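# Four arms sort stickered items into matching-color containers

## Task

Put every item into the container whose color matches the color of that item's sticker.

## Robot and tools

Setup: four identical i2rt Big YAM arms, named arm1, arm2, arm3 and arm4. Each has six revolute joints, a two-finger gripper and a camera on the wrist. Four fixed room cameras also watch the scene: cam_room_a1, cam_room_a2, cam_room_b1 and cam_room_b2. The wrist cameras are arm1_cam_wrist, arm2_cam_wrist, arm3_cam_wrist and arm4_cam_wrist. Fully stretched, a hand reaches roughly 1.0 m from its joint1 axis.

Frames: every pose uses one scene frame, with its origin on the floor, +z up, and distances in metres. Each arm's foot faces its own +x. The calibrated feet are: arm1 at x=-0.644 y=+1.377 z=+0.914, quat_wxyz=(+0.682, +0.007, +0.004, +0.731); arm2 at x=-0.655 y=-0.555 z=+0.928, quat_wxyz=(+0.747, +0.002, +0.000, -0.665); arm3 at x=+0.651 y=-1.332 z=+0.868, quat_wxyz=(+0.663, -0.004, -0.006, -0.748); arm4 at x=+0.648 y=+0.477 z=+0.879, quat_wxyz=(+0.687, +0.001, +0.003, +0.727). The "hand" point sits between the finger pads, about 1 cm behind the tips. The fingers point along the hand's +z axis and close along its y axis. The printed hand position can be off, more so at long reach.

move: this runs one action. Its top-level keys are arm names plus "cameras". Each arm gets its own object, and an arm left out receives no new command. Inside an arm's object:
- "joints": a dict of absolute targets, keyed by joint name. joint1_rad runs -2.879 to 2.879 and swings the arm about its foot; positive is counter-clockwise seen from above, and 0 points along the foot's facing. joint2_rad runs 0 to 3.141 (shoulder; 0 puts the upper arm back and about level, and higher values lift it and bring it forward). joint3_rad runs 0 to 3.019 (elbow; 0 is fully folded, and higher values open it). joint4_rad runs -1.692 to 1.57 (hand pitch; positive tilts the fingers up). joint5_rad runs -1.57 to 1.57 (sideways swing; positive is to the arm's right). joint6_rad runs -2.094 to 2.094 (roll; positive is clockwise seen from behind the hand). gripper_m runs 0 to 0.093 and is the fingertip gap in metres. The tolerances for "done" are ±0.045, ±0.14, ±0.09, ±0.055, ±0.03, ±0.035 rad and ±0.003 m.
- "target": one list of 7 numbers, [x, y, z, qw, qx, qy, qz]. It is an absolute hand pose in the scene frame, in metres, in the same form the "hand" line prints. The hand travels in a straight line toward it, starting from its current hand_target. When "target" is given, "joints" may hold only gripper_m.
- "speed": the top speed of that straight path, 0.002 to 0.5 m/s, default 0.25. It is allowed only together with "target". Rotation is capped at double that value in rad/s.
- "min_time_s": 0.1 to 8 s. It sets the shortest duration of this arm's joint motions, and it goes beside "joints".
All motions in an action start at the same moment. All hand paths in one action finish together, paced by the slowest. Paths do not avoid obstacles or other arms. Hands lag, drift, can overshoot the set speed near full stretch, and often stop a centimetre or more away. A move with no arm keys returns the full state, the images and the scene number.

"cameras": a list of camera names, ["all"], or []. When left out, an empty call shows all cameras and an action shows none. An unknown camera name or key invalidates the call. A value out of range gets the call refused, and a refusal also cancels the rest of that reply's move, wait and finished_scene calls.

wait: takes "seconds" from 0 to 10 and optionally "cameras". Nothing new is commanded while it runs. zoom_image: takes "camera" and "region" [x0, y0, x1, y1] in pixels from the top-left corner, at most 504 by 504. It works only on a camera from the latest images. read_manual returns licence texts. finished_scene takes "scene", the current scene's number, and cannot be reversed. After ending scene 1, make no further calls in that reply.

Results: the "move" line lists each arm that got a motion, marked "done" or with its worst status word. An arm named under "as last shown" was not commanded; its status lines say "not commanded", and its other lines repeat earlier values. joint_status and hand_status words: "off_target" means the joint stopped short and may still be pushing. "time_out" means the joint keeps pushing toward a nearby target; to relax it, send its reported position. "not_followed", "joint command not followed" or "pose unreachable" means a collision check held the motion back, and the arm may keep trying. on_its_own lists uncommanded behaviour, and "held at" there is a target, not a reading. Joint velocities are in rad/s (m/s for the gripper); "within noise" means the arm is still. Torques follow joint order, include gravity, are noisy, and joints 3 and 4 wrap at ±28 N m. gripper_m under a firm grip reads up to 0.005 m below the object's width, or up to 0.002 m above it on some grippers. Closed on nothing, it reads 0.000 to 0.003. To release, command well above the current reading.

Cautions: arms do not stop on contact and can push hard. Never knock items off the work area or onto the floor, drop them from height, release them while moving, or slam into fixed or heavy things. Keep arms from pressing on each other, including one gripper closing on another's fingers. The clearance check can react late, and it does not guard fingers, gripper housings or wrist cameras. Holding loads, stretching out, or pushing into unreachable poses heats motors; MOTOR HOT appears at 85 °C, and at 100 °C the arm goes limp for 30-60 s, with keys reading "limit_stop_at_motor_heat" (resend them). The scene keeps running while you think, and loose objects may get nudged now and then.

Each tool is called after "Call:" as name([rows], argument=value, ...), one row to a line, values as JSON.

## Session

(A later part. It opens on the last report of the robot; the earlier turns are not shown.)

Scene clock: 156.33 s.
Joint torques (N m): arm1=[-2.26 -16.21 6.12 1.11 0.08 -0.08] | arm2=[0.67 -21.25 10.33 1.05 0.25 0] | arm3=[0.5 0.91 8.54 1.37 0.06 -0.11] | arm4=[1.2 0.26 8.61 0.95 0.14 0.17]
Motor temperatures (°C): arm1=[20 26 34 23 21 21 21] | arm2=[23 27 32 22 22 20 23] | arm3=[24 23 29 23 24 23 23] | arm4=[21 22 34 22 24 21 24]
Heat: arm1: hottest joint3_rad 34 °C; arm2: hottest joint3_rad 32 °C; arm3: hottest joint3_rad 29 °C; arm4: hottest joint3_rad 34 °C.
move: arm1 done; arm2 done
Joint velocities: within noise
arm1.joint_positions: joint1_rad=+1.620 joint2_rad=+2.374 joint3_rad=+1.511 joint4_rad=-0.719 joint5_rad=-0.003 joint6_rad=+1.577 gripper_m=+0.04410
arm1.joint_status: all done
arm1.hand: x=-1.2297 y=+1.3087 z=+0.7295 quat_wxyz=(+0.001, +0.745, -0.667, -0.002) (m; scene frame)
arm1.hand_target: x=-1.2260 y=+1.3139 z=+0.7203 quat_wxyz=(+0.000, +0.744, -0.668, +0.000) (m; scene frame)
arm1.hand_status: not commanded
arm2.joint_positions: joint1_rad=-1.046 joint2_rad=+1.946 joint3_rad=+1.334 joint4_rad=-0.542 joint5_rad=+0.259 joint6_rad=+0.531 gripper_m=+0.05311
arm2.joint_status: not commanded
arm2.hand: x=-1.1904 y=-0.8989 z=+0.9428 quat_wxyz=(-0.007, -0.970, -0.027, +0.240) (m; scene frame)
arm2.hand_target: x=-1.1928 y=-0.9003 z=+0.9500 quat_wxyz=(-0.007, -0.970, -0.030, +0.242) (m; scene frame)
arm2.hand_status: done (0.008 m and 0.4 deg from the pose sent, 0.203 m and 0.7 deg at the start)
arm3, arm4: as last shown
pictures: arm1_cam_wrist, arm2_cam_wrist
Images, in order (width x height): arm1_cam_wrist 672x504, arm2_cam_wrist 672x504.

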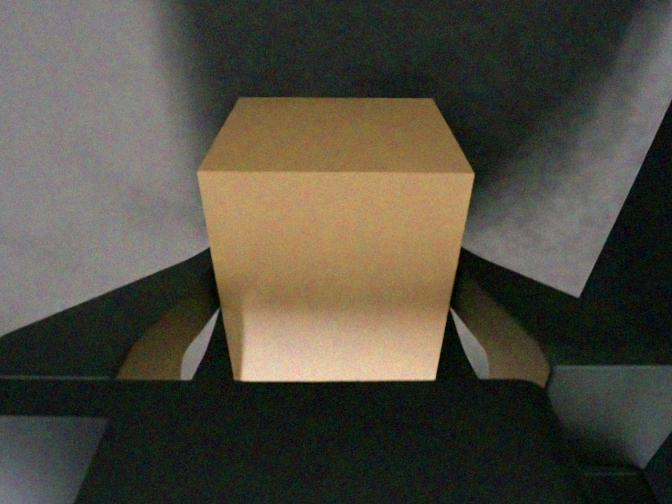

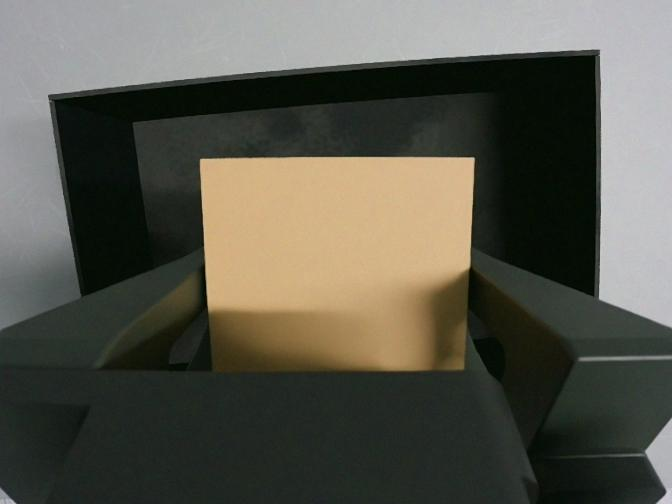

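Call:
move(arm1={"joints":{"gripper_m":0.038}})

Call:
move(arm1={"target":[-1.2297,1.309,0.95,0.0,-0.7443,0.6678,0.0],"speed":0.15}, arm2={"joints":{"joint1_rad":-1.3,"joint2_rad":0.8,"joint3_rad":1.5,"joint4_rad":-0.7,"joint5_rad":0,"joint6_rad":0},"min_time_s":4}, cameras=["arm1_cam_wrist","cam_room_b1","cam_room_b2"])

Call:
zoom_image(camera="cam_room_b2", region=[260, 140, 400, 245])

Call:
zoom_image(camera="cam_room_b1", region=[210, 190, 350, 295])

Scene clock: 163.57 s.
Joint torques (N m): arm1=[-2.32 -17.14 5.83 0.88 0.07 -0.01] | arm2=[0.67 -21.3 10.35 1.05 0.25 0.01] | arm3=[0.5 1.03 8.54 1.4 0.07 -0.11] | arm4=[1.03 0.38 8.58 0.94 0.18 0.15]
Motor temperatures (°C): arm1=[20 26 33 23 21 21 21] | arm2=[23 27 32 22 22 20 23] | arm3=[24 23 29 23 24 23 23] | arm4=[21 22 34 22 24 21 24]
Heat: arm1: hottest joint3_rad 33 °C; arm2: hottest joint3_rad 32 °C; arm3: hottest joint3_rad 29 °C; arm4: hottest joint3_rad 34 °C.
move: arm1 off_target
Joint velocities: within noise
arm1.joint_positions: joint1_rad=+1.620 joint2_rad=+2.374 joint3_rad=+1.511 joint4_rad=-0.719 joint5_rad=-0.003 joint6_rad=+1.577 gripper_m=+0.04410
arm1.joint_status: gripper_m off_target (ended at +0.04410, target +0.03800)
arm1.hand: x=-1.2297 y=+1.3087 z=+0.7295 quat_wxyz=(+0.001, +0.745, -0.667, -0.002) (m; scene frame)
arm1.hand_target: x=-1.2260 y=+1.3139 z=+0.7203 quat_wxyz=(+0.000, +0.744, -0.668, +0.000) (m; scene frame)
arm1.hand_status: not commanded
arm2, arm3, arm4: as last shown
pictures: none

Scene clock: 168.13 s.
Joint torques (N m): arm1=[-2.26 -17.61 13.31 -0.06 0.03 0.01] | arm2=[0.09 -2.78 14.57 2.17 -0.19 -0.09] | arm3=[0.44 1.03 8.55 1.39 0.08 -0.12] | arm4=[0.91 0.32 8.54 0.91 0.14 0.15]
Motor temperatures (°C): arm1=[20 26 34 23 21 21 22] | arm2=[23 27 33 22 22 20 24] | arm3=[24 23 29 23 24 23 23] | arm4=[21 22 34 22 24 21 24]
Heat: arm1: hottest joint3_rad 34 °C; arm2: hottest joint3_rad 33 °C; arm3: hottest joint3_rad 29 °C; arm4: hottest joint3_rad 34 °C.
move: arm1 off_target; arm2 done
Joint velocities: within noise
arm1.joint_positions: joint1_rad=+1.620 joint2_rad=+2.040 joint3_rad=+1.529 joint4_rad=-1.127 joint5_rad=-0.003 joint6_rad=+1.577 gripper_m=+0.04409
arm1.joint_status: not commanded
arm1.hand: x=-1.2097 y=+1.3102 z=+0.9258 quat_wxyz=(-0.020, +0.745, -0.666, +0.017) (m; scene frame)
arm1.hand_target: x=-1.2286 y=+1.3091 z=+0.9505 quat_wxyz=(+0.000, +0.744, -0.668, +0.000) (m; scene frame)
arm1.hand_status: off_target (0.031 m and 3.0 deg from the pose sent, 0.221 m and 0.3 deg at the start)
arm2.joint_positions: joint1_rad=-1.291 joint2_rad=+0.798 joint3_rad=+1.450 joint4_rad=-0.690 joint5_rad=+0.004 joint6_rad=+0.015 gripper_m=+0.05310
arm2.joint_status: all done
arm2.hand: x=-0.9870 y=-0.6948 z=+1.5980 quat_wxyz=(-0.139, -0.709, -0.136, +0.678) (m; scene frame)
arm2.hand_target: x=-0.9779 y=-0.6884 z=+1.6224 quat_wxyz=(-0.135, -0.695, -0.137, +0.693) (m; scene frame)
arm2.hand_status: not commanded
arm3, arm4: as last shown
pictures: arm1_cam_wrist, cam_room_b1, cam_room_b2
Images, in order (width x height): arm1_cam_wrist 672x504, cam_room_b1 672x504, cam_room_b2 672x504.

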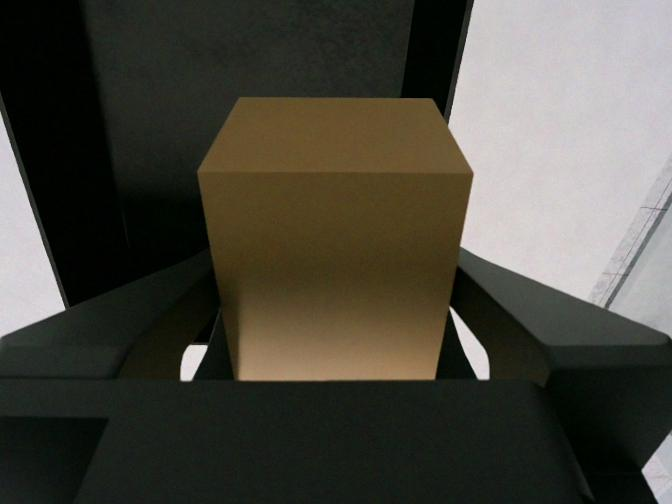

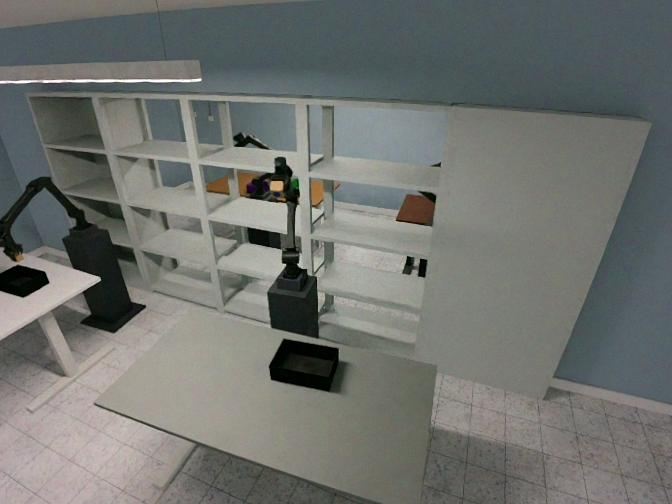

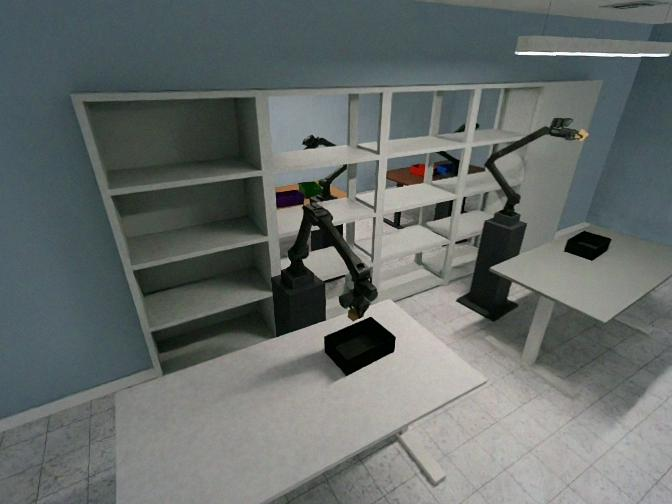

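Scaled by 3.600.

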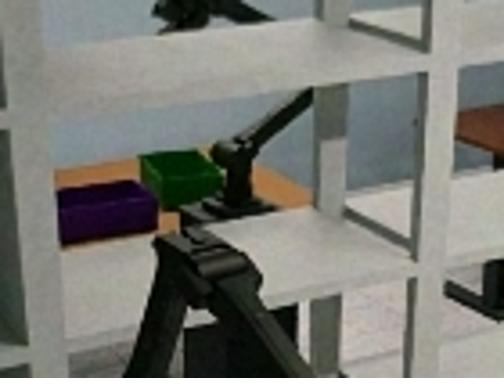

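Scaled by 3.600.

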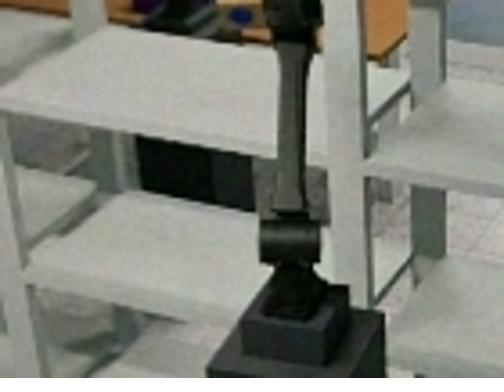

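Call:
zoom_image(camera="cam_room_b1", region=[240, 150, 330, 220])

Call:
move(arm1={"joints":{"joint1_rad":1.62,"joint2_rad":0.8,"joint3_rad":1.5,"joint4_rad":-0.7,"joint5_rad":0},"min_time_s":4}, arm2={"joints":{"joint6_rad":1.5},"min_time_s":2}, cameras=["cam_room_b1","cam_room_b2"])

Call:
zoom_image(camera="cam_room_b2", region=[280, 170, 370, 240])

Call:
zoom_image(camera="cam_room_b1", region=[240, 150, 330, 220])

Scaled by 5.600.

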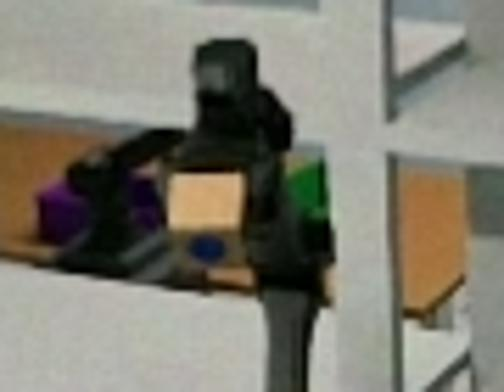

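Scene clock: 178.63 s.
Joint torques (N m): arm1=[-1.79 1.85 9.74 2.61 0.11 -0.08] | arm2=[-0.03 -2.67 14.5 2.13 -0.17 0.12] | arm3=[0.5 0.97 8.53 1.39 0.06 -0.11] | arm4=[0.85 0.5 8.59 0.9 0.12 0.18]
Motor temperatures (°C): arm1=[20 27 35 23 21 21 22] | arm2=[23 26 35 22 22 20 24] | arm3=[24 23 29 23 24 23 23] | arm4=[21 22 34 22 24 21 24]
Heat: arm1: hottest joint3_rad 35 °C; arm2: hottest joint3_rad 35 °C; arm3: hottest joint3_rad 29 °C; arm4: hottest joint3_rad 34 °C.
move: arm1 done; arm2 done
Joint velocities: within noise
arm1.joint_positions: joint1_rad=+1.620 joint2_rad=+0.795 joint3_rad=+1.497 joint4_rad=-0.721 joint5_rad=-0.002 joint6_rad=+1.577 gripper_m=+0.04409
arm1.joint_status: all done
arm1.hand: x=-0.9751 y=+1.3351 z=+1.6098 quat_wxyz=(+0.529, +0.529, -0.470, -0.468) (m; scene frame)
arm1.hand_target: x=-0.9776 y=+1.3351 z=+1.6147 quat_wxyz=(+0.533, +0.524, -0.467, -0.473) (m; scene frame)
arm1.hand_status: not commanded
arm2.joint_positions: joint1_rad=-1.291 joint2_rad=+0.798 joint3_rad=+1.450 joint4_rad=-0.690 joint5_rad=+0.003 joint6_rad=+1.485 gripper_m=+0.05311
arm2.joint_status: all done
arm2.hand: x=-0.9869 y=-0.6949 z=+1.5980 quat_wxyz=(-0.558, -0.617, +0.374, +0.409) (m; scene frame)
arm2.hand_target: x=-0.9779 y=-0.6884 z=+1.6224 quat_wxyz=(-0.571, -0.602, +0.373, +0.415) (m; scene frame)
arm2.hand_status: not commanded
arm3.joint_positions: joint1_rad=+0.012 joint2_rad=+0.504 joint3_rad=+1.008 joint4_rad=-1.093 joint5_rad=-0.001 joint6_rad=+0.007 gripper_m=+0.08506
arm3.joint_status: not commanded
arm3.hand: x=+0.6214 y=-1.5881 z=+1.2902 quat_wxyz=(-0.321, -0.657, -0.584, +0.353) (m; scene frame)
arm3.hand_target: x=+0.6184 y=-1.5859 z=+1.2858 quat_wxyz=(-0.314, -0.660, -0.584, +0.353) (m; scene frame)
arm3.hand_status: not commanded
arm4.joint_positions: joint1_rad=-0.004 joint2_rad=+0.508 joint3_rad=+1.002 joint4_rad=-1.089 joint5_rad=-0.002 joint6_rad=-0.013 gripper_m=+0.08512
arm4.joint_status: not commanded
arm4.hand: x=+0.6360 y=+0.7440 z=+1.2946 quat_wxyz=(-0.322, +0.645, -0.605, -0.339) (m; scene frame)
arm4.hand_target: x=+0.6355 y=+0.7403 z=+1.2931 quat_wxyz=(-0.318, +0.643, -0.609, -0.340) (m; scene frame)
arm4.hand_status: not commanded
pictures: cam_room_b1, cam_room_b2
Images, in order (width x height): cam_room_b1 672x504, cam_room_b2 672x504.

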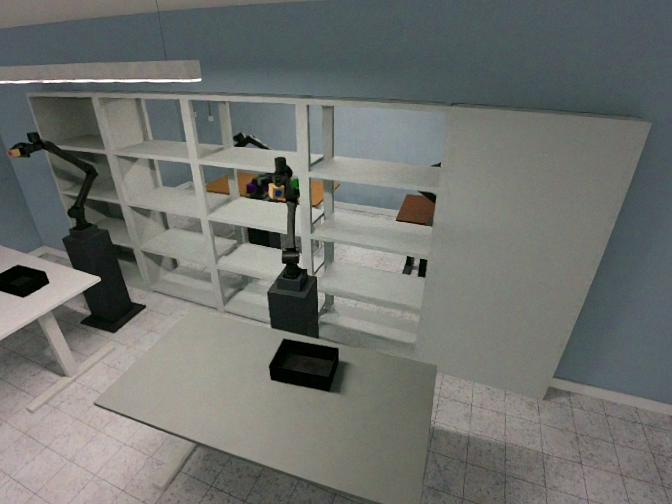

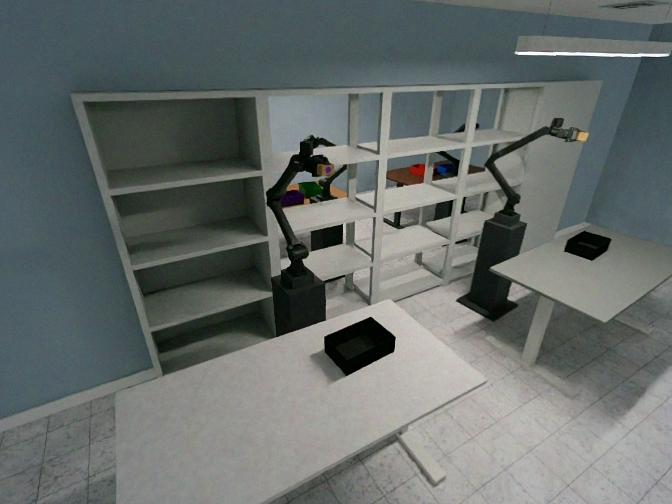

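Scaled by 5.600.

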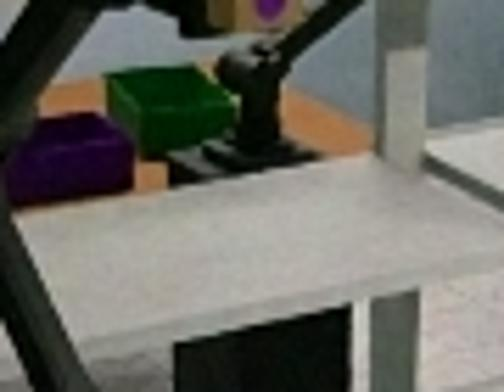

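Scaled by 5.600.

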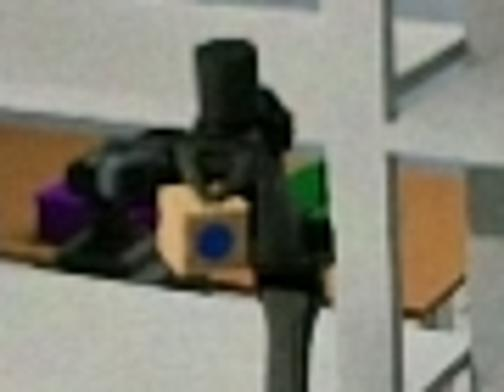

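Call:
zoom_image(camera="cam_room_b2", region=[295, 135, 355, 182])

Call:
zoom_image(camera="cam_room_b1", region=[0, 125, 60, 172])

Call:
zoom_image(camera="cam_room_b2", region=[540, 105, 600, 152])

Scaled by 8.400.

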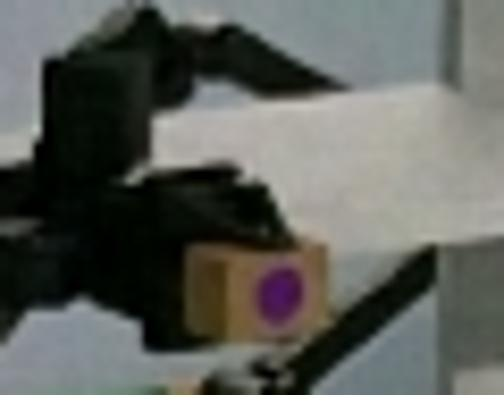

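Scaled by 8.400.

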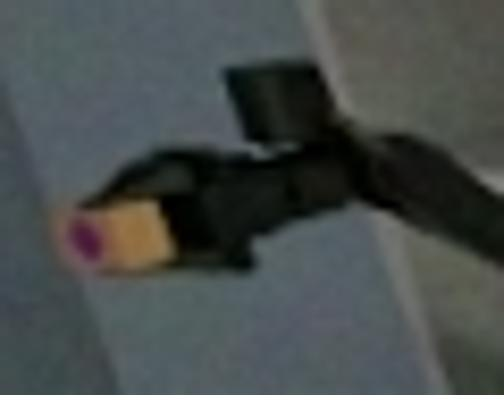

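Scaled by 8.400.

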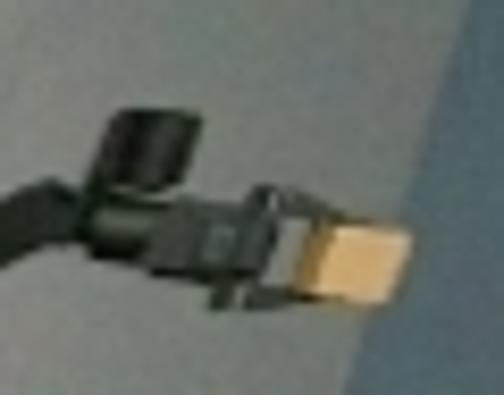

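Call:
move(arm1={"joints":{"joint1_rad":0,"joint2_rad":0.5,"joint3_rad":1.0,"joint4_rad":-1.35,"joint5_rad":0,"joint6_rad":0},"min_time_s":4.5}, arm2={"joints":{"joint1_rad":0,"joint2_rad":0.5,"joint3_rad":1.0,"joint4_rad":-1.35,"joint5_rad":0,"joint6_rad":0},"min_time_s":4.5})

Call:
move(arm1={"joints":{"joint1_rad":-2.272},"min_time_s":4.5}, arm2={"joints":{"joint1_rad":0.914},"min_time_s":3}, cameras=["cam_room_b1","cam_room_b2"])

Scene clock: 209.73 s.
Joint torques (N m): arm1=[-2.2 2.26 10.71 1.2 0.08 -0.01] | arm2=[1.26 -0.85 9.88 1.65 -0.12 -0.08] | arm3=[0.67 0.85 8.53 1.39 0.05 -0.11] | arm4=[1.38 0.91 8.57 0.95 0.13 0.17]
Motor temperatures (°C): arm1=[20 25 35 23 21 21 22] | arm2=[23 25 37 22 22 20 24] | arm3=[24 23 29 23 24 23 23] | arm4=[21 22 34 22 24 21 24]
Heat: arm1: hottest joint3_rad 35 °C; arm2: hottest joint3_rad 37 °C; arm3: hottest joint3_rad 29 °C; arm4: hottest joint3_rad 34 °C.
move: arm1 done; arm2 done
Joint velocities: within noise
arm1.joint_positions: joint1_rad=+0.008 joint2_rad=+0.511 joint3_rad=+0.996 joint4_rad=-1.343 joint5_rad=-0.001 joint6_rad=+0.008 gripper_m=+0.04409
arm1.joint_status: all done
arm1.hand: x=-0.6550 y=+1.6005 z=+1.2805 quat_wxyz=(-0.232, +0.683, -0.641, -0.264) (m; scene frame)
arm1.hand_target: x=-0.6527 y=+1.5967 z=+1.2831 quat_wxyz=(-0.236, +0.682, -0.640, -0.264) (m; scene frame)
arm1.hand_status: not commanded
arm2.joint_positions: joint1_rad=-0.006 joint2_rad=+0.514 joint3_rad=+1.010 joint4_rad=-1.339 joint5_rad=+0.002 joint6_rad=+0.015 gripper_m=+0.05311
arm2.joint_status: all done
arm2.hand: x=-0.6317 y=-0.7816 z=+1.3000 quat_wxyz=(-0.266, -0.629, -0.691, +0.235) (m; scene frame)
arm2.hand_target: x=-0.6305 y=-0.7759 z=+1.2961 quat_wxyz=(-0.263, -0.623, -0.699, +0.233) (m; scene frame)
arm2.hand_status: not commanded
arm3, arm4: as last shown
pictures: none

Scene clock: 214.57 s.
Joint torques (N m): arm1=[-2.55 2.55 10.91 1.05 0.09 -0.06] | arm2=[1.14 -0.91 9.87 1.66 -0.1 -0.08] | arm3=[0.38 0.91 8.55 1.36 0.06 -0.11] | arm4=[0.67 0.56 8.55 0.87 0.15 0.17]
Motor temperatures (°C): arm1=[20 25 35 23 21 21 22] | arm2=[23 25 36 22 22 20 24] | arm3=[24 23 29 23 24 23 23] | arm4=[21 22 34 22 24 21 24]
Heat: arm1: hottest joint3_rad 35 °C; arm2: hottest joint3_rad 36 °C; arm3: hottest joint3_rad 29 °C; arm4: hottest joint3_rad 34 °C.
move: arm1 done; arm2 done
Joint velocities: within noise
arm1.joint_positions: joint1_rad=-2.265 joint2_rad=+0.511 joint3_rad=+0.996 joint4_rad=-1.343 joint5_rad=-0.001 joint6_rad=+0.007 gripper_m=+0.04407
arm1.joint_status: all done
arm1.hand: x=-0.4560 y=+1.2444 z=+1.2764 quat_wxyz=(-0.325, -0.291, -0.893, +0.107) (m; scene frame)
arm1.hand_target: x=-0.4601 y=+1.2454 z=+1.2792 quat_wxyz=(-0.328, -0.291, -0.892, +0.111) (m; scene frame)
arm1.hand_status: not commanded
arm2.joint_positions: joint1_rad=+0.908 joint2_rad=+0.514 joint3_rad=+1.010 joint4_rad=-1.339 joint5_rad=+0.002 joint6_rad=+0.014 gripper_m=+0.05309
arm2.joint_status: all done
arm2.hand: x=-0.4628 y=-0.6748 z=+1.3006 quat_wxyz=(-0.344, -0.260, -0.898, +0.093) (m; scene frame)
arm2.hand_target: x=-0.4666 y=-0.6705 z=+1.2968 quat_wxyz=(-0.340, -0.250, -0.902, +0.093) (m; scene frame)
arm2.hand_status: not commanded
arm3, arm4: as last shown
pictures: cam_room_b1, cam_room_b2
Images, in order (width x height): cam_room_b1 672x504, cam_room_b2 672x504.

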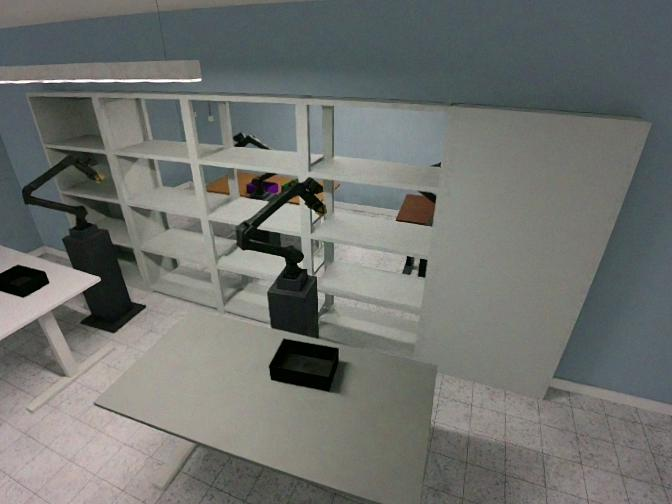

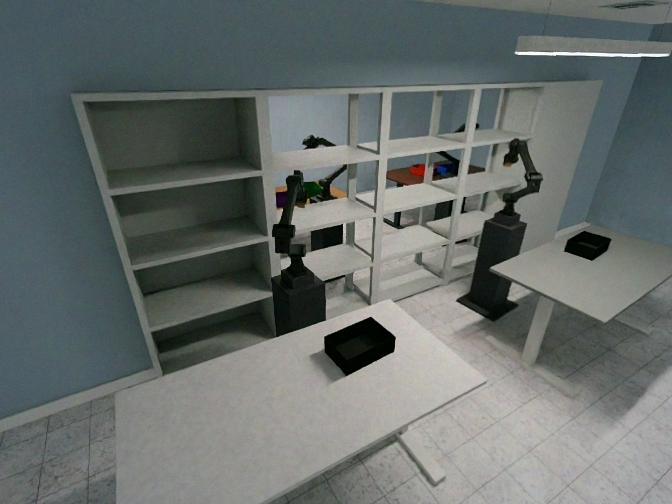

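Call:
move(arm1={"target":[-0.281,1.111,1.075,0.0,0.3007,0.9537,0.0],"speed":0.2}, arm2={"target":[-0.269,-0.787,1.13,0.2331,0.2593,0.9350,-0.0646],"speed":0.2}, arm3={"joints":{"joint1_rad":-1.97},"min_time_s":4.5}, arm4={"joints":{"joint1_rad":0.93},"min_time_s":4}, cameras=["arm1_cam_wrist","arm2_cam_wrist","arm3_cam_wrist","arm4_cam_wrist"])

Scene clock: 232.60 s.
Joint torques (N m): arm1=[-3.02 -10.93 15.24 -0.05 0 -0.04] | arm2=[1.55 -10.11 16.32 2.32 0.16 -0.04] | arm3=[0.62 0.62 8.62 1.36 0.01 -0.11] | arm4=[1.44 0.44 8.58 0.85 0.12 0.13]
Motor temperatures (°C): arm1=[20 25 35 23 21 21 22] | arm2=[23 25 36 22 22 20 24] | arm3=[24 23 29 23 24 23 23] | arm4=[21 22 34 22 24 21 24]
Heat: arm1: hottest joint3_rad 35 °C; arm2: hottest joint3_rad 36 °C; arm3: hottest joint3_rad 29 °C; arm4: hottest joint3_rad 34 °C.
move: arm1 off_target; arm2 off_target; arm3 done; arm4 done
Joint velocities: within noise
arm1.joint_positions: joint1_rad=-2.267 joint2_rad=+1.535 joint3_rad=+1.213 joint4_rad=-1.291 joint5_rad=-0.005 joint6_rad=-0.019 gripper_m=+0.04407
arm1.joint_status: not commanded
arm1.hand: x=-0.2949 y=+1.1262 z=+1.0506 quat_wxyz=(+0.027, -0.300, -0.954, -0.008) (m; scene frame)
arm1.hand_target: x=-0.2821 y=+1.1118 z=+1.0752 quat_wxyz=(+0.000, -0.301, -0.954, +0.000) (m; scene frame)
arm1.hand_status: off_target (0.032 m and 3.3 deg from the pose sent, 0.298 m and 40.1 deg at the start)
arm2.joint_positions: joint1_rad=+0.910 joint2_rad=+1.228 joint3_rad=+0.933 joint4_rad=-0.866 joint5_rad=+0.002 joint6_rad=+0.014 gripper_m=+0.05309
arm2.joint_status: not commanded
arm2.hand: x=-0.2942 y=-0.7753 z=+1.0992 quat_wxyz=(-0.196, -0.270, -0.941, +0.052) (m; scene frame)
arm2.hand_target: x=-0.2711 y=-0.7856 z=+1.1306 quat_wxyz=(-0.233, -0.259, -0.935, +0.065) (m; scene frame)
arm2.hand_status: off_target (0.041 m and 4.7 deg from the pose sent, 0.281 m and 13.8 deg at the start)
arm3.joint_positions: joint1_rad=-1.959 joint2_rad=+0.504 joint3_rad=+1.008 joint4_rad=-1.093 joint5_rad=+0.000 joint6_rad=+0.007 gripper_m=+0.08506
arm3.joint_status: all done
arm3.hand: x=+0.4203 y=-1.1969 z=+1.2846 quat_wxyz=(+0.111, -0.854, +0.228, +0.454) (m; scene frame)
arm3.hand_target: x=+0.4233 y=-1.1954 z=+1.2802 quat_wxyz=(+0.114, -0.856, +0.230, +0.449) (m; scene frame)
arm3.hand_status: not commanded
arm4.joint_positions: joint1_rad=+0.925 joint2_rad=+0.508 joint3_rad=+1.002 joint4_rad=-1.089 joint5_rad=-0.001 joint6_rad=-0.013 gripper_m=+0.08512
arm4.joint_status: all done
arm4.hand: x=+0.4292 y=+0.6267 z=+1.2960 quat_wxyz=(-0.137, +0.846, -0.252, -0.450) (m; scene frame)
arm4.hand_target: x=+0.4316 y=+0.6236 z=+1.2945 quat_wxyz=(-0.132, +0.846, -0.256, -0.448) (m; scene frame)
arm4.hand_status: not commanded
pictures: arm1_cam_wrist, arm2_cam_wrist, arm3_cam_wrist, arm4_cam_wrist
Images, in order (width x height): arm1_cam_wrist 672x504, arm2_cam_wrist 672x504, arm3_cam_wrist 672x504, arm4_cam_wrist 672x504.

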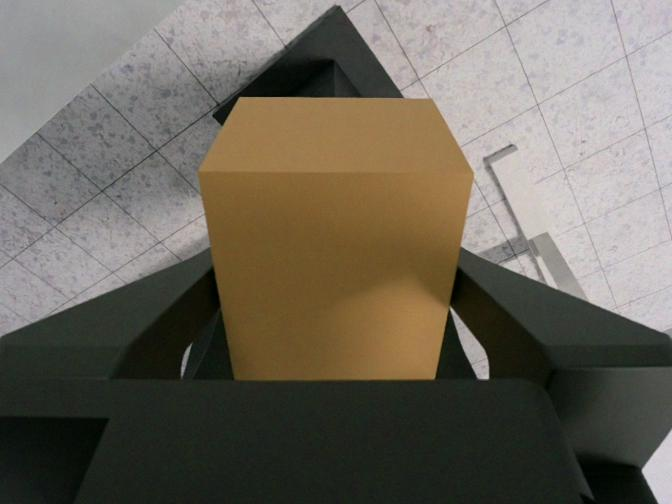

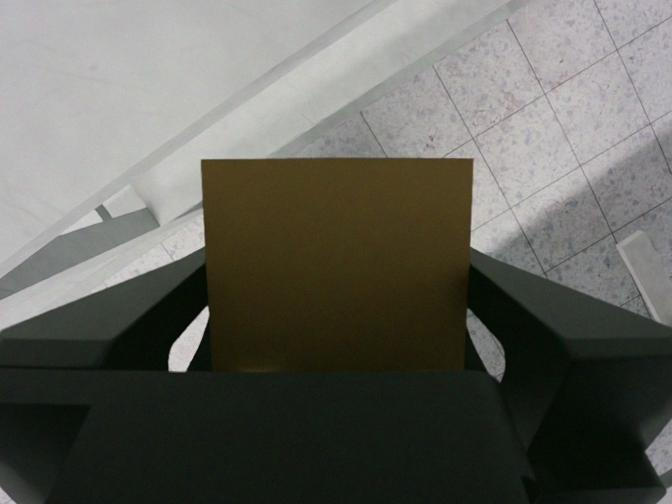

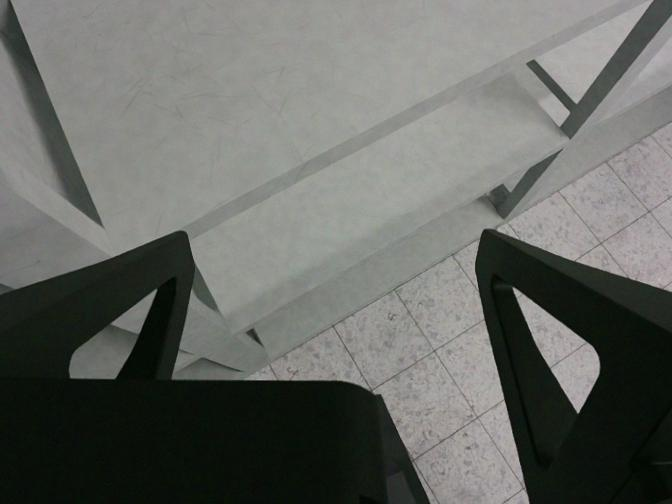

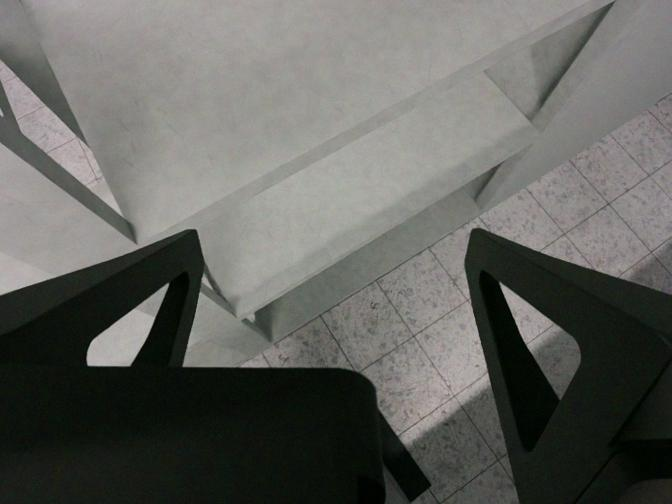

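Call:
move(arm1={"target":[-0.05,0.943,1.08,0.0,0.3007,0.9537,0.0],"speed":0.12}, arm2={"target":[0.025,-0.962,1.13,0.2331,0.2593,0.9350,-0.0646],"speed":0.15}, cameras=["arm1_cam_wrist","arm2_cam_wrist"])

Scene clock: 241.83 s.
Joint torques (N m): arm1=[-3.02 -20.6 16.16 0.08 -0.04 -0.01] | arm2=[1.32 -22.89 17.2 1.14 0.14 -0.05] | arm3=[0.5 0.44 8.58 1.32 0.01 -0.11] | arm4=[1.08 0.32 8.64 0.98 0.15 0.15]
Motor temperatures (°C): arm1=[20 25 36 23 21 21 22] | arm2=[23 25 38 22 22 20 25] | arm3=[24 23 29 23 24 23 23] | arm4=[21 22 34 22 24 21 24]
Heat: arm1: hottest joint3_rad 36 °C; arm2: hottest joint3_rad 38 °C; arm3: hottest joint3_rad 29 °C; arm4: hottest joint3_rad 34 °C.
move: arm1 off_target; arm2 off_target
Joint velocities: within noise
arm1.joint_positions: joint1_rad=-2.267 joint2_rad=+2.352 joint3_rad=+2.495 joint4_rad=-1.686 joint5_rad=-0.005 joint6_rad=-0.019 gripper_m=+0.04407
arm1.joint_status: not commanded
arm1.hand: x=-0.0567 y=+0.9536 z=+1.0623 quat_wxyz=(-0.007, -0.300, -0.954, +0.003) (m; scene frame)
arm1.hand_target: x=-0.0513 y=+0.9440 z=+1.0797 quat_wxyz=(-0.028, -0.301, -0.953, +0.010) (m; scene frame)
arm1.hand_status: off_target (0.022 m and 0.9 deg from the pose sent, 0.307 m and 3.2 deg at the start; a joint's target at an end of its range on 30 of 98 steps)
arm2.joint_positions: joint1_rad=+0.910 joint2_rad=+2.144 joint3_rad=+2.150 joint4_rad=-1.111 joint5_rad=+0.002 joint6_rad=+0.014 gripper_m=+0.05309
arm2.joint_status: not commanded
arm2.hand: x=+0.0094 y=-0.9591 z=+1.1210 quat_wxyz=(-0.223, -0.269, -0.935, +0.060) (m; scene frame)
arm2.hand_target: x=+0.0240 y=-0.9614 z=+1.1300 quat_wxyz=(-0.234, -0.259, -0.935, +0.065) (m; scene frame)
arm2.hand_status: off_target (0.018 m and 1.7 deg from the pose sent, 0.371 m and 4.7 deg at the start)
arm3, arm4: as last shown
pictures: arm1_cam_wrist, arm2_cam_wrist
Images, in order (width x height): arm1_cam_wrist 672x504, arm2_cam_wrist 672x504.

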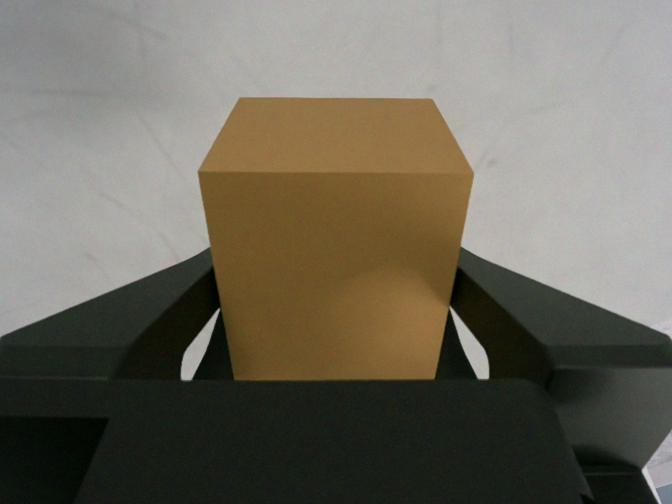

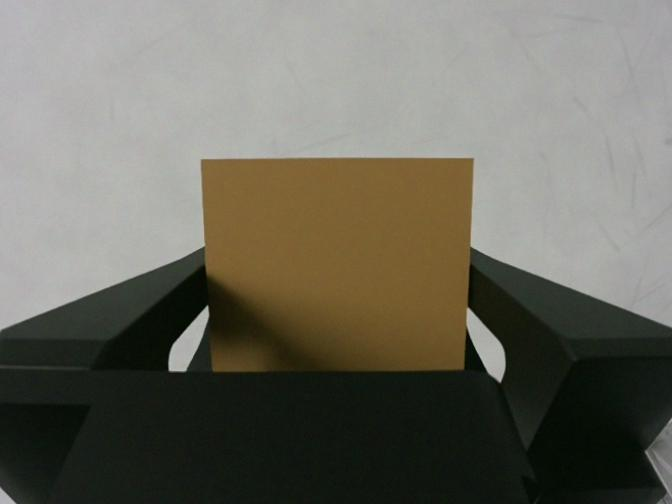

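Call:
move(arm1={"target":[-0.054,0.944,1.03,0.0,0.3007,0.9537,0.0],"speed":0.06}, arm2={"target":[0.028,-0.962,1.045,0.2331,0.2593,0.9350,-0.0646],"speed":0.08}, arm3={"joints":{"joint2_rad":1.0,"joint3_rad":0.9,"joint4_rad":-1.0},"min_time_s":2})

Scene clock: 251.90 s.
Joint torques (N m): arm1=[-3.02 -20.78 10.67 0.79 -0.03 -0.01] | arm2=[1.55 -23.12 10.91 2.62 0.15 -0.04] | arm3=[0.56 -6.65 9.13 1.5 0.02 -0.11] | arm4=[1.49 0.5 8.65 0.8 0.13 0.15]
Motor temperatures (°C): arm1=[20 25 38 23 21 21 23] | arm2=[23 26 40 22 22 20 25] | arm3=[24 23 29 23 24 23 23] | arm4=[21 22 34 22 24 21 24]
Heat: arm1: hottest joint3_rad 38 °C; arm2: hottest joint3_rad 40 °C; arm3: hottest joint3_rad 29 °C; arm4: hottest joint3_rad 34 °C.
move: arm1 off_target; arm2 off_target; arm3 done
Joint velocities: within noise
arm1.joint_positions: joint1_rad=-2.267 joint2_rad=+2.383 joint3_rad=+2.490 joint4_rad=-1.665 joint5_rad=-0.005 joint6_rad=-0.019 gripper_m=+0.04407
arm1.joint_status: not commanded
arm1.hand: x=-0.0534 y=+0.9510 z=+1.0383 quat_wxyz=(+0.001, -0.300, -0.954, +0.001) (m; scene frame)
arm1.hand_target: x=-0.0542 y=+0.9442 z=+1.0300 quat_wxyz=(+0.000, -0.301, -0.954, +0.000) (m; scene frame)
arm1.hand_status: off_target (0.011 m and 0.2 deg from the pose sent, 0.034 m and 0.8 deg at the start)
arm2.joint_positions: joint1_rad=+0.911 joint2_rad=+2.173 joint3_rad=+2.053 joint4_rad=-0.947 joint5_rad=+0.002 joint6_rad=+0.014 gripper_m=+0.05309
arm2.joint_status: not commanded
arm2.hand: x=+0.0216 y=-0.9655 z=+1.0696 quat_wxyz=(-0.241, -0.267, -0.931, +0.065) (m; scene frame)
arm2.hand_target: x=+0.0272 y=-0.9615 z=+1.0452 quat_wxyz=(-0.233, -0.259, -0.935, +0.065) (m; scene frame)
arm2.hand_status: off_target (0.026 m and 1.4 deg from the pose sent, 0.078 m and 1.7 deg at the start)
arm3.joint_positions: joint1_rad=-1.959 joint2_rad=+0.997 joint3_rad=+0.904 joint4_rad=-1.014 joint5_rad=+0.000 joint6_rad=+0.007 gripper_m=+0.08506
arm3.joint_status: all done
arm3.hand: x=+0.3326 y=-1.1504 z=+1.0926 quat_wxyz=(+0.051, -0.942, +0.250, +0.220) (m; scene frame)
arm3.hand_target: x=+0.3325 y=-1.1458 z=+1.0914 quat_wxyz=(+0.054, -0.940, +0.251, +0.223) (m; scene frame)
arm3.hand_status: not commanded
arm4: as last shown
pictures: none

Call:
move(arm1={"target":[-0.058,0.944,1.0,0.0,0.3007,0.9537,0.0],"speed":0.05}, arm2={"target":[0.024,-0.960,1.01,0.2331,0.2593,0.9350,-0.0646],"speed":0.05})

Scene clock: 256.10 s.
Joint torques (N m): arm1=[-2.73 -21.77 9.31 0.9 0.03 -0.03] | arm2=[1.38 -22.77 10.54 2.56 0.14 -0.04] | arm3=[0.56 -6.36 9.17 1.51 0.02 -0.11] | arm4=[0.85 0.32 8.55 0.96 0.13 0.16]
Motor temperatures (°C): arm1=[20 25 37 23 21 21 23] | arm2=[23 27 39 22 22 20 25] | arm3=[24 23 29 23 24 23 23] | arm4=[21 22 34 22 24 21 24]
Heat: arm1: hottest joint3_rad 37 °C; arm2: hottest joint3_rad 39 °C; arm3: hottest joint3_rad 29 °C; arm4: hottest joint3_rad 34 °C.
move: arm1 done; arm2 off_target
Joint velocities: within noise
arm1.joint_positions: joint1_rad=-2.268 joint2_rad=+2.381 joint3_rad=+2.388 joint4_rad=-1.571 joint5_rad=-0.007 joint6_rad=-0.021 gripper_m=+0.04407
arm1.joint_status: not commanded
arm1.hand: x=-0.0543 y=+0.9503 z=+1.0004 quat_wxyz=(+0.004, -0.299, -0.954, -0.001) (m; scene frame)
arm1.hand_target: x=-0.0580 y=+0.9441 z=+0.9999 quat_wxyz=(+0.000, -0.301, -0.954, +0.000) (m; scene frame)
arm1.hand_status: done (0.007 m and 0.5 deg from the pose sent, 0.039 m and 0.2 deg at the start)
arm2.joint_positions: joint1_rad=+0.911 joint2_rad=+2.176 joint3_rad=+1.976 joint4_rad=-0.858 joint5_rad=+0.002 joint6_rad=+0.014 gripper_m=+0.05309
arm2.joint_status: not commanded
arm2.hand: x=+0.0198 y=-0.9643 z=+1.0390 quat_wxyz=(-0.245, -0.267, -0.930, +0.066) (m; scene frame)
arm2.hand_target: x=+0.0231 y=-0.9594 z=+1.0105 quat_wxyz=(-0.233, -0.259, -0.935, +0.065) (m; scene frame)
arm2.hand_status: off_target (0.030 m and 1.7 deg from the pose sent, 0.060 m and 1.4 deg at the start)
arm3, arm4: as last shown
pictures: none

Call:
move(arm1={"target":[-0.058,0.944,0.991,0.0,0.3007,0.9537,0.0],"speed":0.03}, arm2={"target":[0.024,-0.960,0.992,0.2331,0.2593,0.9350,-0.0646],"speed":0.04}, cameras=["arm1_cam_wrist","arm2_cam_wrist"])

Scene clock: 260.23 s.
Joint torques (N m): arm1=[-2.84 -21.95 9.18 1.1 0.05 0.01] | arm2=[1.44 -22.77 10.45 2.58 0.14 -0.04] | arm3=[0.44 -6.24 9.22 1.51 0.02 -0.12] | arm4=[1.38 0.26 8.58 0.84 0.15 0.15]
Motor temperatures (°C): arm1=[20 26 37 23 21 21 23] | arm2=[23 27 38 22 22 20 25] | arm3=[24 23 30 23 24 23 23] | arm4=[21 22 34 22 24 21 24]
Heat: arm1: hottest joint3_rad 37 °C; arm2: hottest joint3_rad 38 °C; arm3: hottest joint3_rad 30 °C; arm4: hottest joint3_rad 34 °C.
move: arm1 off_target; arm2 off_target
Joint velocities: within noise
arm1.joint_positions: joint1_rad=-2.268 joint2_rad=+2.373 joint3_rad=+2.369 joint4_rad=-1.554 joint5_rad=-0.007 joint6_rad=-0.022 gripper_m=+0.04407
arm1.joint_status: not commanded
arm1.hand: x=-0.0543 y=+0.9503 z=+0.9994 quat_wxyz=(+0.000, -0.299, -0.954, +0.000) (m; scene frame)
arm1.hand_target: x=-0.0581 y=+0.9442 z=+0.9909 quat_wxyz=(+0.000, -0.301, -0.954, +0.000) (m; scene frame)
arm1.hand_status: off_target (0.011 m and 0.3 deg from the pose sent, 0.012 m and 0.5 deg at the start)
arm2.joint_positions: joint1_rad=+0.911 joint2_rad=+2.191 joint3_rad=+1.952 joint4_rad=-0.820 joint5_rad=+0.002 joint6_rad=+0.014 gripper_m=+0.05309
arm2.joint_status: not commanded
arm2.hand: x=+0.0204 y=-0.9645 z=+1.0205 quat_wxyz=(-0.244, -0.267, -0.930, +0.065) (m; scene frame)
arm2.hand_target: x=+0.0230 y=-0.9594 z=+0.9924 quat_wxyz=(-0.233, -0.259, -0.935, +0.065) (m; scene frame)
arm2.hand_status: off_target (0.029 m and 1.7 deg from the pose sent, 0.047 m and 1.7 deg at the start)
arm3, arm4: as last shown
pictures: arm1_cam_wrist, arm2_cam_wrist
Images, in order (width x height): arm1_cam_wrist 672x504, arm2_cam_wrist 672x504.

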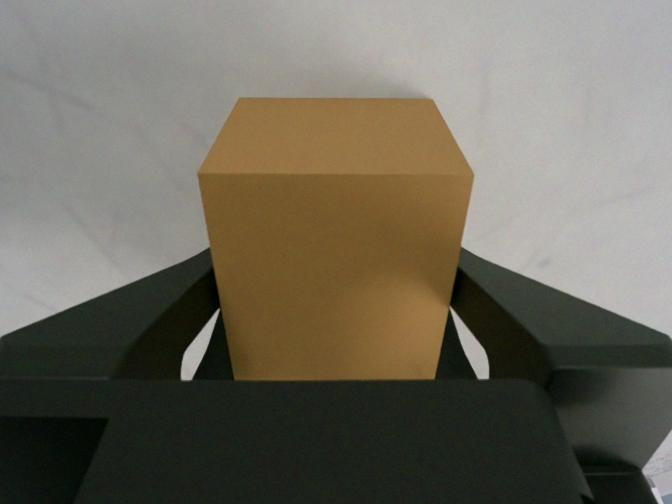

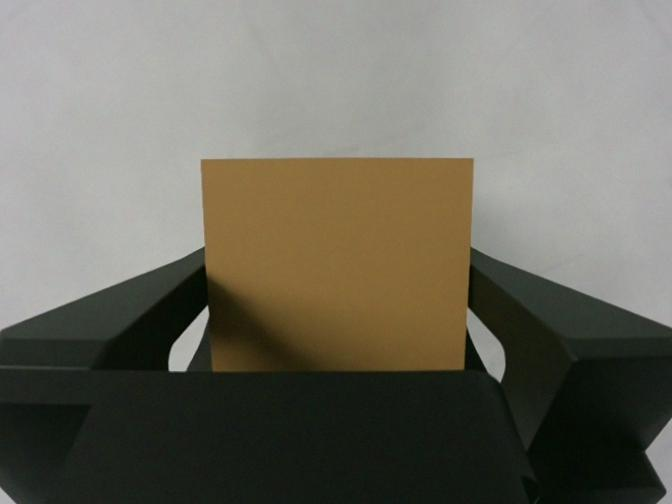

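Call:
move(arm1={"target":[-0.0543,0.950,0.9975,0.0,0.3007,0.9537,0.0],"speed":0.03}, arm2={"target":[0.024,-0.960,0.984,0.2331,0.2593,0.9350,-0.0646],"speed":0.03})

Call:
move(arm1={"joints":{"gripper_m":0.06}}, arm2={"target":[0.024,-0.960,0.976,0.2331,0.2593,0.9350,-0.0646],"speed":0.03}, cameras=["arm1_cam_wrist","arm2_cam_wrist"])

Scene clock: 266.20 s.
Joint torques (N m): arm1=[-1.44 -21.48 10.1 0.46 0.03 0.06] | arm2=[1.38 -22.3 9.91 2.59 0.12 -0.04] | arm3=[0.56 -6.24 9.18 1.47 0.01 -0.11] | arm4=[1.32 0.44 8.58 0.99 0.13 0.16]
Motor temperatures (°C): arm1=[20 27 36 23 21 21 23] | arm2=[23 27 37 22 22 20 25] | arm3=[24 23 30 23 24 23 23] | arm4=[21 22 34 22 24 21 24]
Heat: arm1: hottest joint3_rad 36 °C; arm2: hottest joint3_rad 37 °C; arm3: hottest joint3_rad 30 °C; arm4: hottest joint3_rad 34 °C.
move: arm1 done; arm2 off_target
Joint velocities: within noise
arm1.joint_positions: joint1_rad=-2.268 joint2_rad=+2.372 joint3_rad=+2.369 joint4_rad=-1.554 joint5_rad=-0.007 joint6_rad=-0.022 gripper_m=+0.04407
arm1.joint_status: not commanded
arm1.hand: x=-0.0543 y=+0.9503 z=+0.9997 quat_wxyz=(+0.000, -0.299, -0.954, +0.000) (m; scene frame)
arm1.hand_target: x=-0.0543 y=+0.9501 z=+0.9975 quat_wxyz=(+0.000, -0.301, -0.954, +0.000) (m; scene frame)
arm1.hand_status: done (0.002 m and 0.3 deg from the pose sent, 0.002 m and 0.2 deg at the start)
arm2.joint_positions: joint1_rad=+0.911 joint2_rad=+2.191 joint3_rad=+1.948 joint4_rad=-0.804 joint5_rad=+0.003 joint6_rad=+0.014 gripper_m=+0.05309
arm2.joint_status: not commanded
arm2.hand: x=+0.0223 y=-0.9657 z=+1.0203 quat_wxyz=(-0.250, -0.267, -0.928, +0.067) (m; scene frame)
arm2.hand_target: x=+0.0226 y=-0.9592 z=+0.9847 quat_wxyz=(-0.233, -0.259, -0.935, +0.065) (m; scene frame)
arm2.hand_status: off_target (0.037 m and 2.3 deg from the pose sent, 0.037 m and 1.7 deg at the start)
arm3, arm4: as last shown
pictures: none

Scene clock: 267.17 s.
Joint torques (N m): arm1=[-1.32 -21.71 10.09 0.68 -0.1 0.07] | arm2=[1.49 -21.83 9.47 2.56 0.08 -0.05] | arm3=[0.67 -6.3 9.22 1.5 0.02 -0.11] | arm4=[1.49 0.5 8.51 0.91 0.14 0.17]
Motor temperatures (°C): arm1=[20 27 36 23 21 21 23] | arm2=[23 27 37 22 22 20 25] | arm3=[24 23 30 23 24 23 23] | arm4=[21 22 34 22 24 21 24]
Heat: arm1: hottest joint3_rad 36 °C; arm2: hottest joint3_rad 37 °C; arm3: hottest joint3_rad 30 °C; arm4: hottest joint3_rad 34 °C.
move: arm1 done; arm2 off_target
Joint velocities: within noise
arm1.joint_positions: joint1_rad=-2.269 joint2_rad=+2.372 joint3_rad=+2.369 joint4_rad=-1.553 joint5_rad=-0.005 joint6_rad=-0.022 gripper_m=+0.05995
arm1.joint_status: all done
arm1.hand: x=-0.0549 y=+0.9494 z=+0.9997 quat_wxyz=(+0.000, -0.299, -0.954, +0.001) (m; scene frame)
arm1.hand_target: x=-0.0543 y=+0.9500 z=+0.9975 quat_wxyz=(+0.000, -0.301, -0.954, +0.000) (m; scene frame)
arm1.hand_status: not commanded
arm2.joint_positions: joint1_rad=+0.911 joint2_rad=+2.191 joint3_rad=+1.942 joint4_rad=-0.786 joint5_rad=+0.003 joint6_rad=+0.014 gripper_m=+0.05309
arm2.joint_status: not commanded
arm2.hand: x=+0.0240 y=-0.9669 z=+1.0198 quat_wxyz=(-0.256, -0.266, -0.927, +0.069) (m; scene frame)
arm2.hand_target: x=+0.0222 y=-0.9590 z=+0.9770 quat_wxyz=(-0.233, -0.259, -0.935, +0.064) (m; scene frame)
arm2.hand_status: off_target (0.044 m and 2.9 deg from the pose sent, 0.045 m and 2.3 deg at the start)
arm3, arm4: as last shown
pictures: arm1_cam_wrist, arm2_cam_wrist
Images, in order (width x height): arm1_cam_wrist 672x504, arm2_cam_wrist 672x504.

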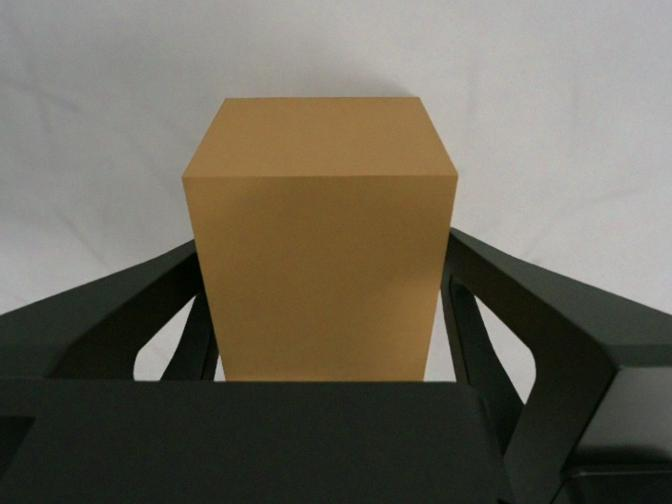

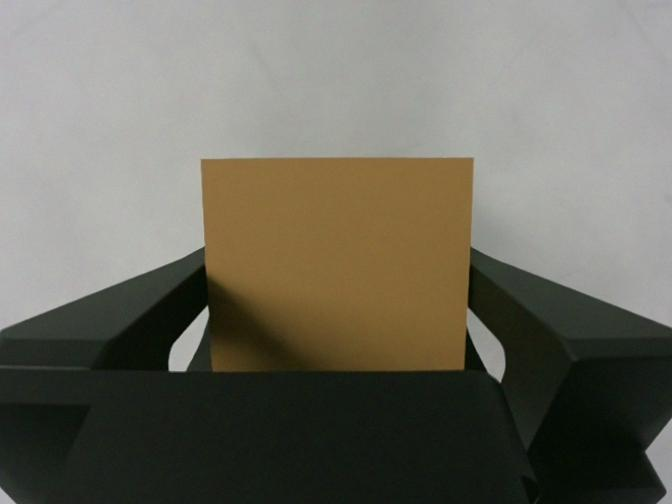

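Call:
move(arm1={"joints":{"gripper_m":0.085}}, arm2={"target":[0.0225,-0.965,1.012,0.2085,0.2609,0.9408,-0.0578],"speed":0.03})

Call:
move(arm1={"target":[-0.0549,0.9494,1.05,0.0,0.3007,0.9537,0.0],"speed":0.08}, arm2={"joints":{"gripper_m":0.07}}, cameras=["arm1_cam_wrist","arm2_cam_wrist"])

Scene clock: 276.30 s.
Joint torques (N m): arm1=[-1.61 -21.42 10.17 0.53 -0.13 0.08] | arm2=[0.79 -22.07 16.06 0.94 -0.06 -0.05] | arm3=[0.62 -6.36 9.21 1.51 0.02 -0.11] | arm4=[1.44 0.38 8.57 0.88 0.11 0.16]
Motor temperatures (°C): arm1=[20 28 36 23 21 21 22] | arm2=[23 28 37 22 22 20 25] | arm3=[24 23 31 23 24 23 23] | arm4=[21 22 34 22 24 21 24]
Heat: arm1: hottest joint3_rad 36 °C; arm2: hottest joint3_rad 37 °C; arm3: hottest joint3_rad 31 °C; arm4: hottest joint3_rad 34 °C.
move: arm1 done; arm2 off_target
Joint velocities: within noise
arm1.joint_positions: joint1_rad=-2.271 joint2_rad=+2.372 joint3_rad=+2.369 joint4_rad=-1.553 joint5_rad=-0.003 joint6_rad=-0.022 gripper_m=+0.08492
arm1.joint_status: all done
arm1.hand: x=-0.0558 y=+0.9479 z=+0.9997 quat_wxyz=(+0.000, -0.300, -0.954, +0.002) (m; scene frame)
arm1.hand_target: x=-0.0542 y=+0.9501 z=+0.9974 quat_wxyz=(+0.000, -0.301, -0.954, +0.000) (m; scene frame)
arm1.hand_status: not commanded
arm2.joint_positions: joint1_rad=+0.911 joint2_rad=+2.200 joint3_rad=+1.987 joint4_rad=-0.917 joint5_rad=+0.003 joint6_rad=+0.009 gripper_m=+0.05309
arm2.joint_status: not commanded
arm2.hand: x=+0.0110 y=-0.9591 z=+1.0199 quat_wxyz=(-0.211, -0.267, -0.939, +0.058) (m; scene frame)
arm2.hand_target: x=+0.0217 y=-0.9644 z=+1.0121 quat_wxyz=(-0.210, -0.261, -0.941, +0.058) (m; scene frame)
arm2.hand_status: off_target (0.015 m and 0.8 deg from the pose sent, 0.008 m and 5.8 deg at the start)
arm3, arm4: as last shown
pictures: none

Scene clock: 277.63 s.
Joint torques (N m): arm1=[-1.73 -21.25 15.79 0.13 0 0.02] | arm2=[0.91 -22.3 16.05 1.05 -0.06 -0.06] | arm3=[0.67 -6.42 9.22 1.51 0.03 -0.11] | arm4=[1.38 0.56 8.46 1.05 0.11 0.16]
Motor temperatures (°C): arm1=[20 28 36 23 21 21 22] | arm2=[23 28 37 22 22 20 25] | arm3=[24 23 31 23 24 23 23] | arm4=[21 22 34 22 24 21 24]
Heat: arm1: hottest joint3_rad 36 °C; arm2: hottest joint3_rad 37 °C; arm3: hottest joint3_rad 31 °C; arm4: hottest joint3_rad 34 °C.
move: arm1 off_target; arm2 done
Joint velocities: within noise
arm1.joint_positions: joint1_rad=-2.271 joint2_rad=+2.372 joint3_rad=+2.455 joint4_rad=-1.680 joint5_rad=-0.006 joint6_rad=-0.020 gripper_m=+0.08494
arm1.joint_status: not commanded
arm1.hand: x=-0.0644 y=+0.9551 z=+1.0325 quat_wxyz=(+0.020, -0.301, -0.953, -0.006) (m; scene frame)
arm1.hand_target: x=-0.0557 y=+0.9501 z=+1.0500 quat_wxyz=(-0.001, -0.301, -0.954, +0.000) (m; scene frame)
arm1.hand_status: off_target (0.021 m and 2.4 deg from the pose sent, 0.050 m and 0.2 deg at the start)
arm2.joint_positions: joint1_rad=+0.911 joint2_rad=+2.204 joint3_rad=+1.987 joint4_rad=-0.920 joint5_rad=+0.003 joint6_rad=+0.009 gripper_m=+0.06994
arm2.joint_status: all done
arm2.hand: x=+0.0103 y=-0.9586 z=+1.0167 quat_wxyz=(-0.208, -0.267, -0.939, +0.057) (m; scene frame)
arm2.hand_target: x=+0.0217 y=-0.9644 z=+1.0118 quat_wxyz=(-0.209, -0.261, -0.941, +0.058) (m; scene frame)
arm2.hand_status: not commanded
arm3: as last shown
arm4.joint_positions: joint1_rad=+0.925 joint2_rad=+0.508 joint3_rad=+1.002 joint4_rad=-1.089 joint5_rad=-0.001 joint6_rad=-0.013 gripper_m=+0.08512
arm4.joint_status: not commanded
arm4.hand: x=+0.4292 y=+0.6267 z=+1.2960 quat_wxyz=(-0.137, +0.846, -0.252, -0.450) (m; scene frame)
arm4.hand_target: x=+0.4316 y=+0.6236 z=+1.2945 quat_wxyz=(-0.132, +0.846, -0.256, -0.448) (m; scene frame)
arm4.hand_status: not commanded
pictures: arm1_cam_wrist, arm2_cam_wrist
Images, in order (width x height): arm1_cam_wrist 672x504, arm2_cam_wrist 672x504.

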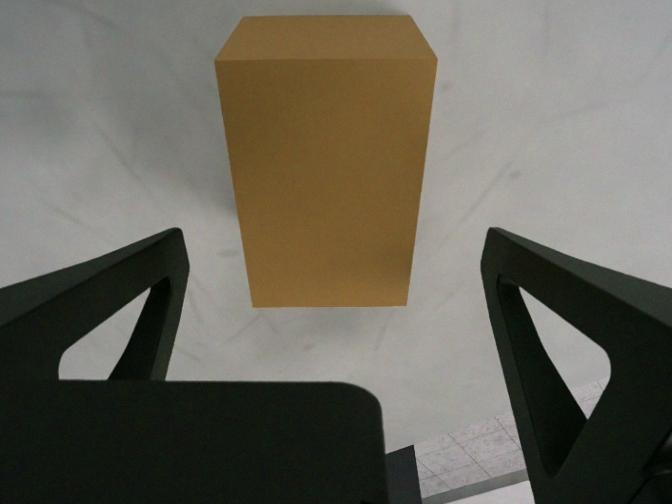

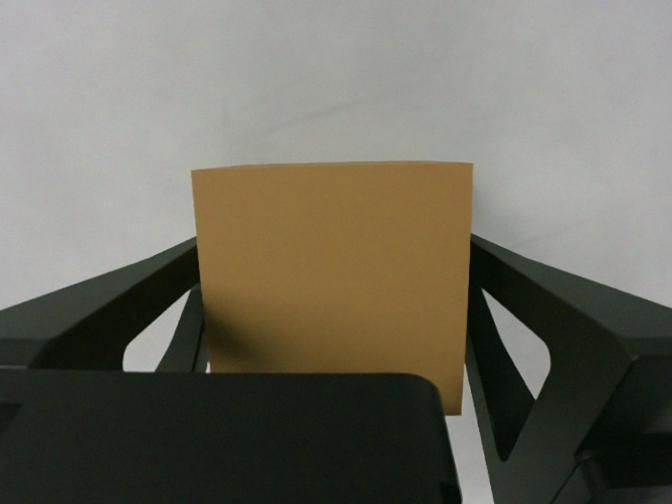

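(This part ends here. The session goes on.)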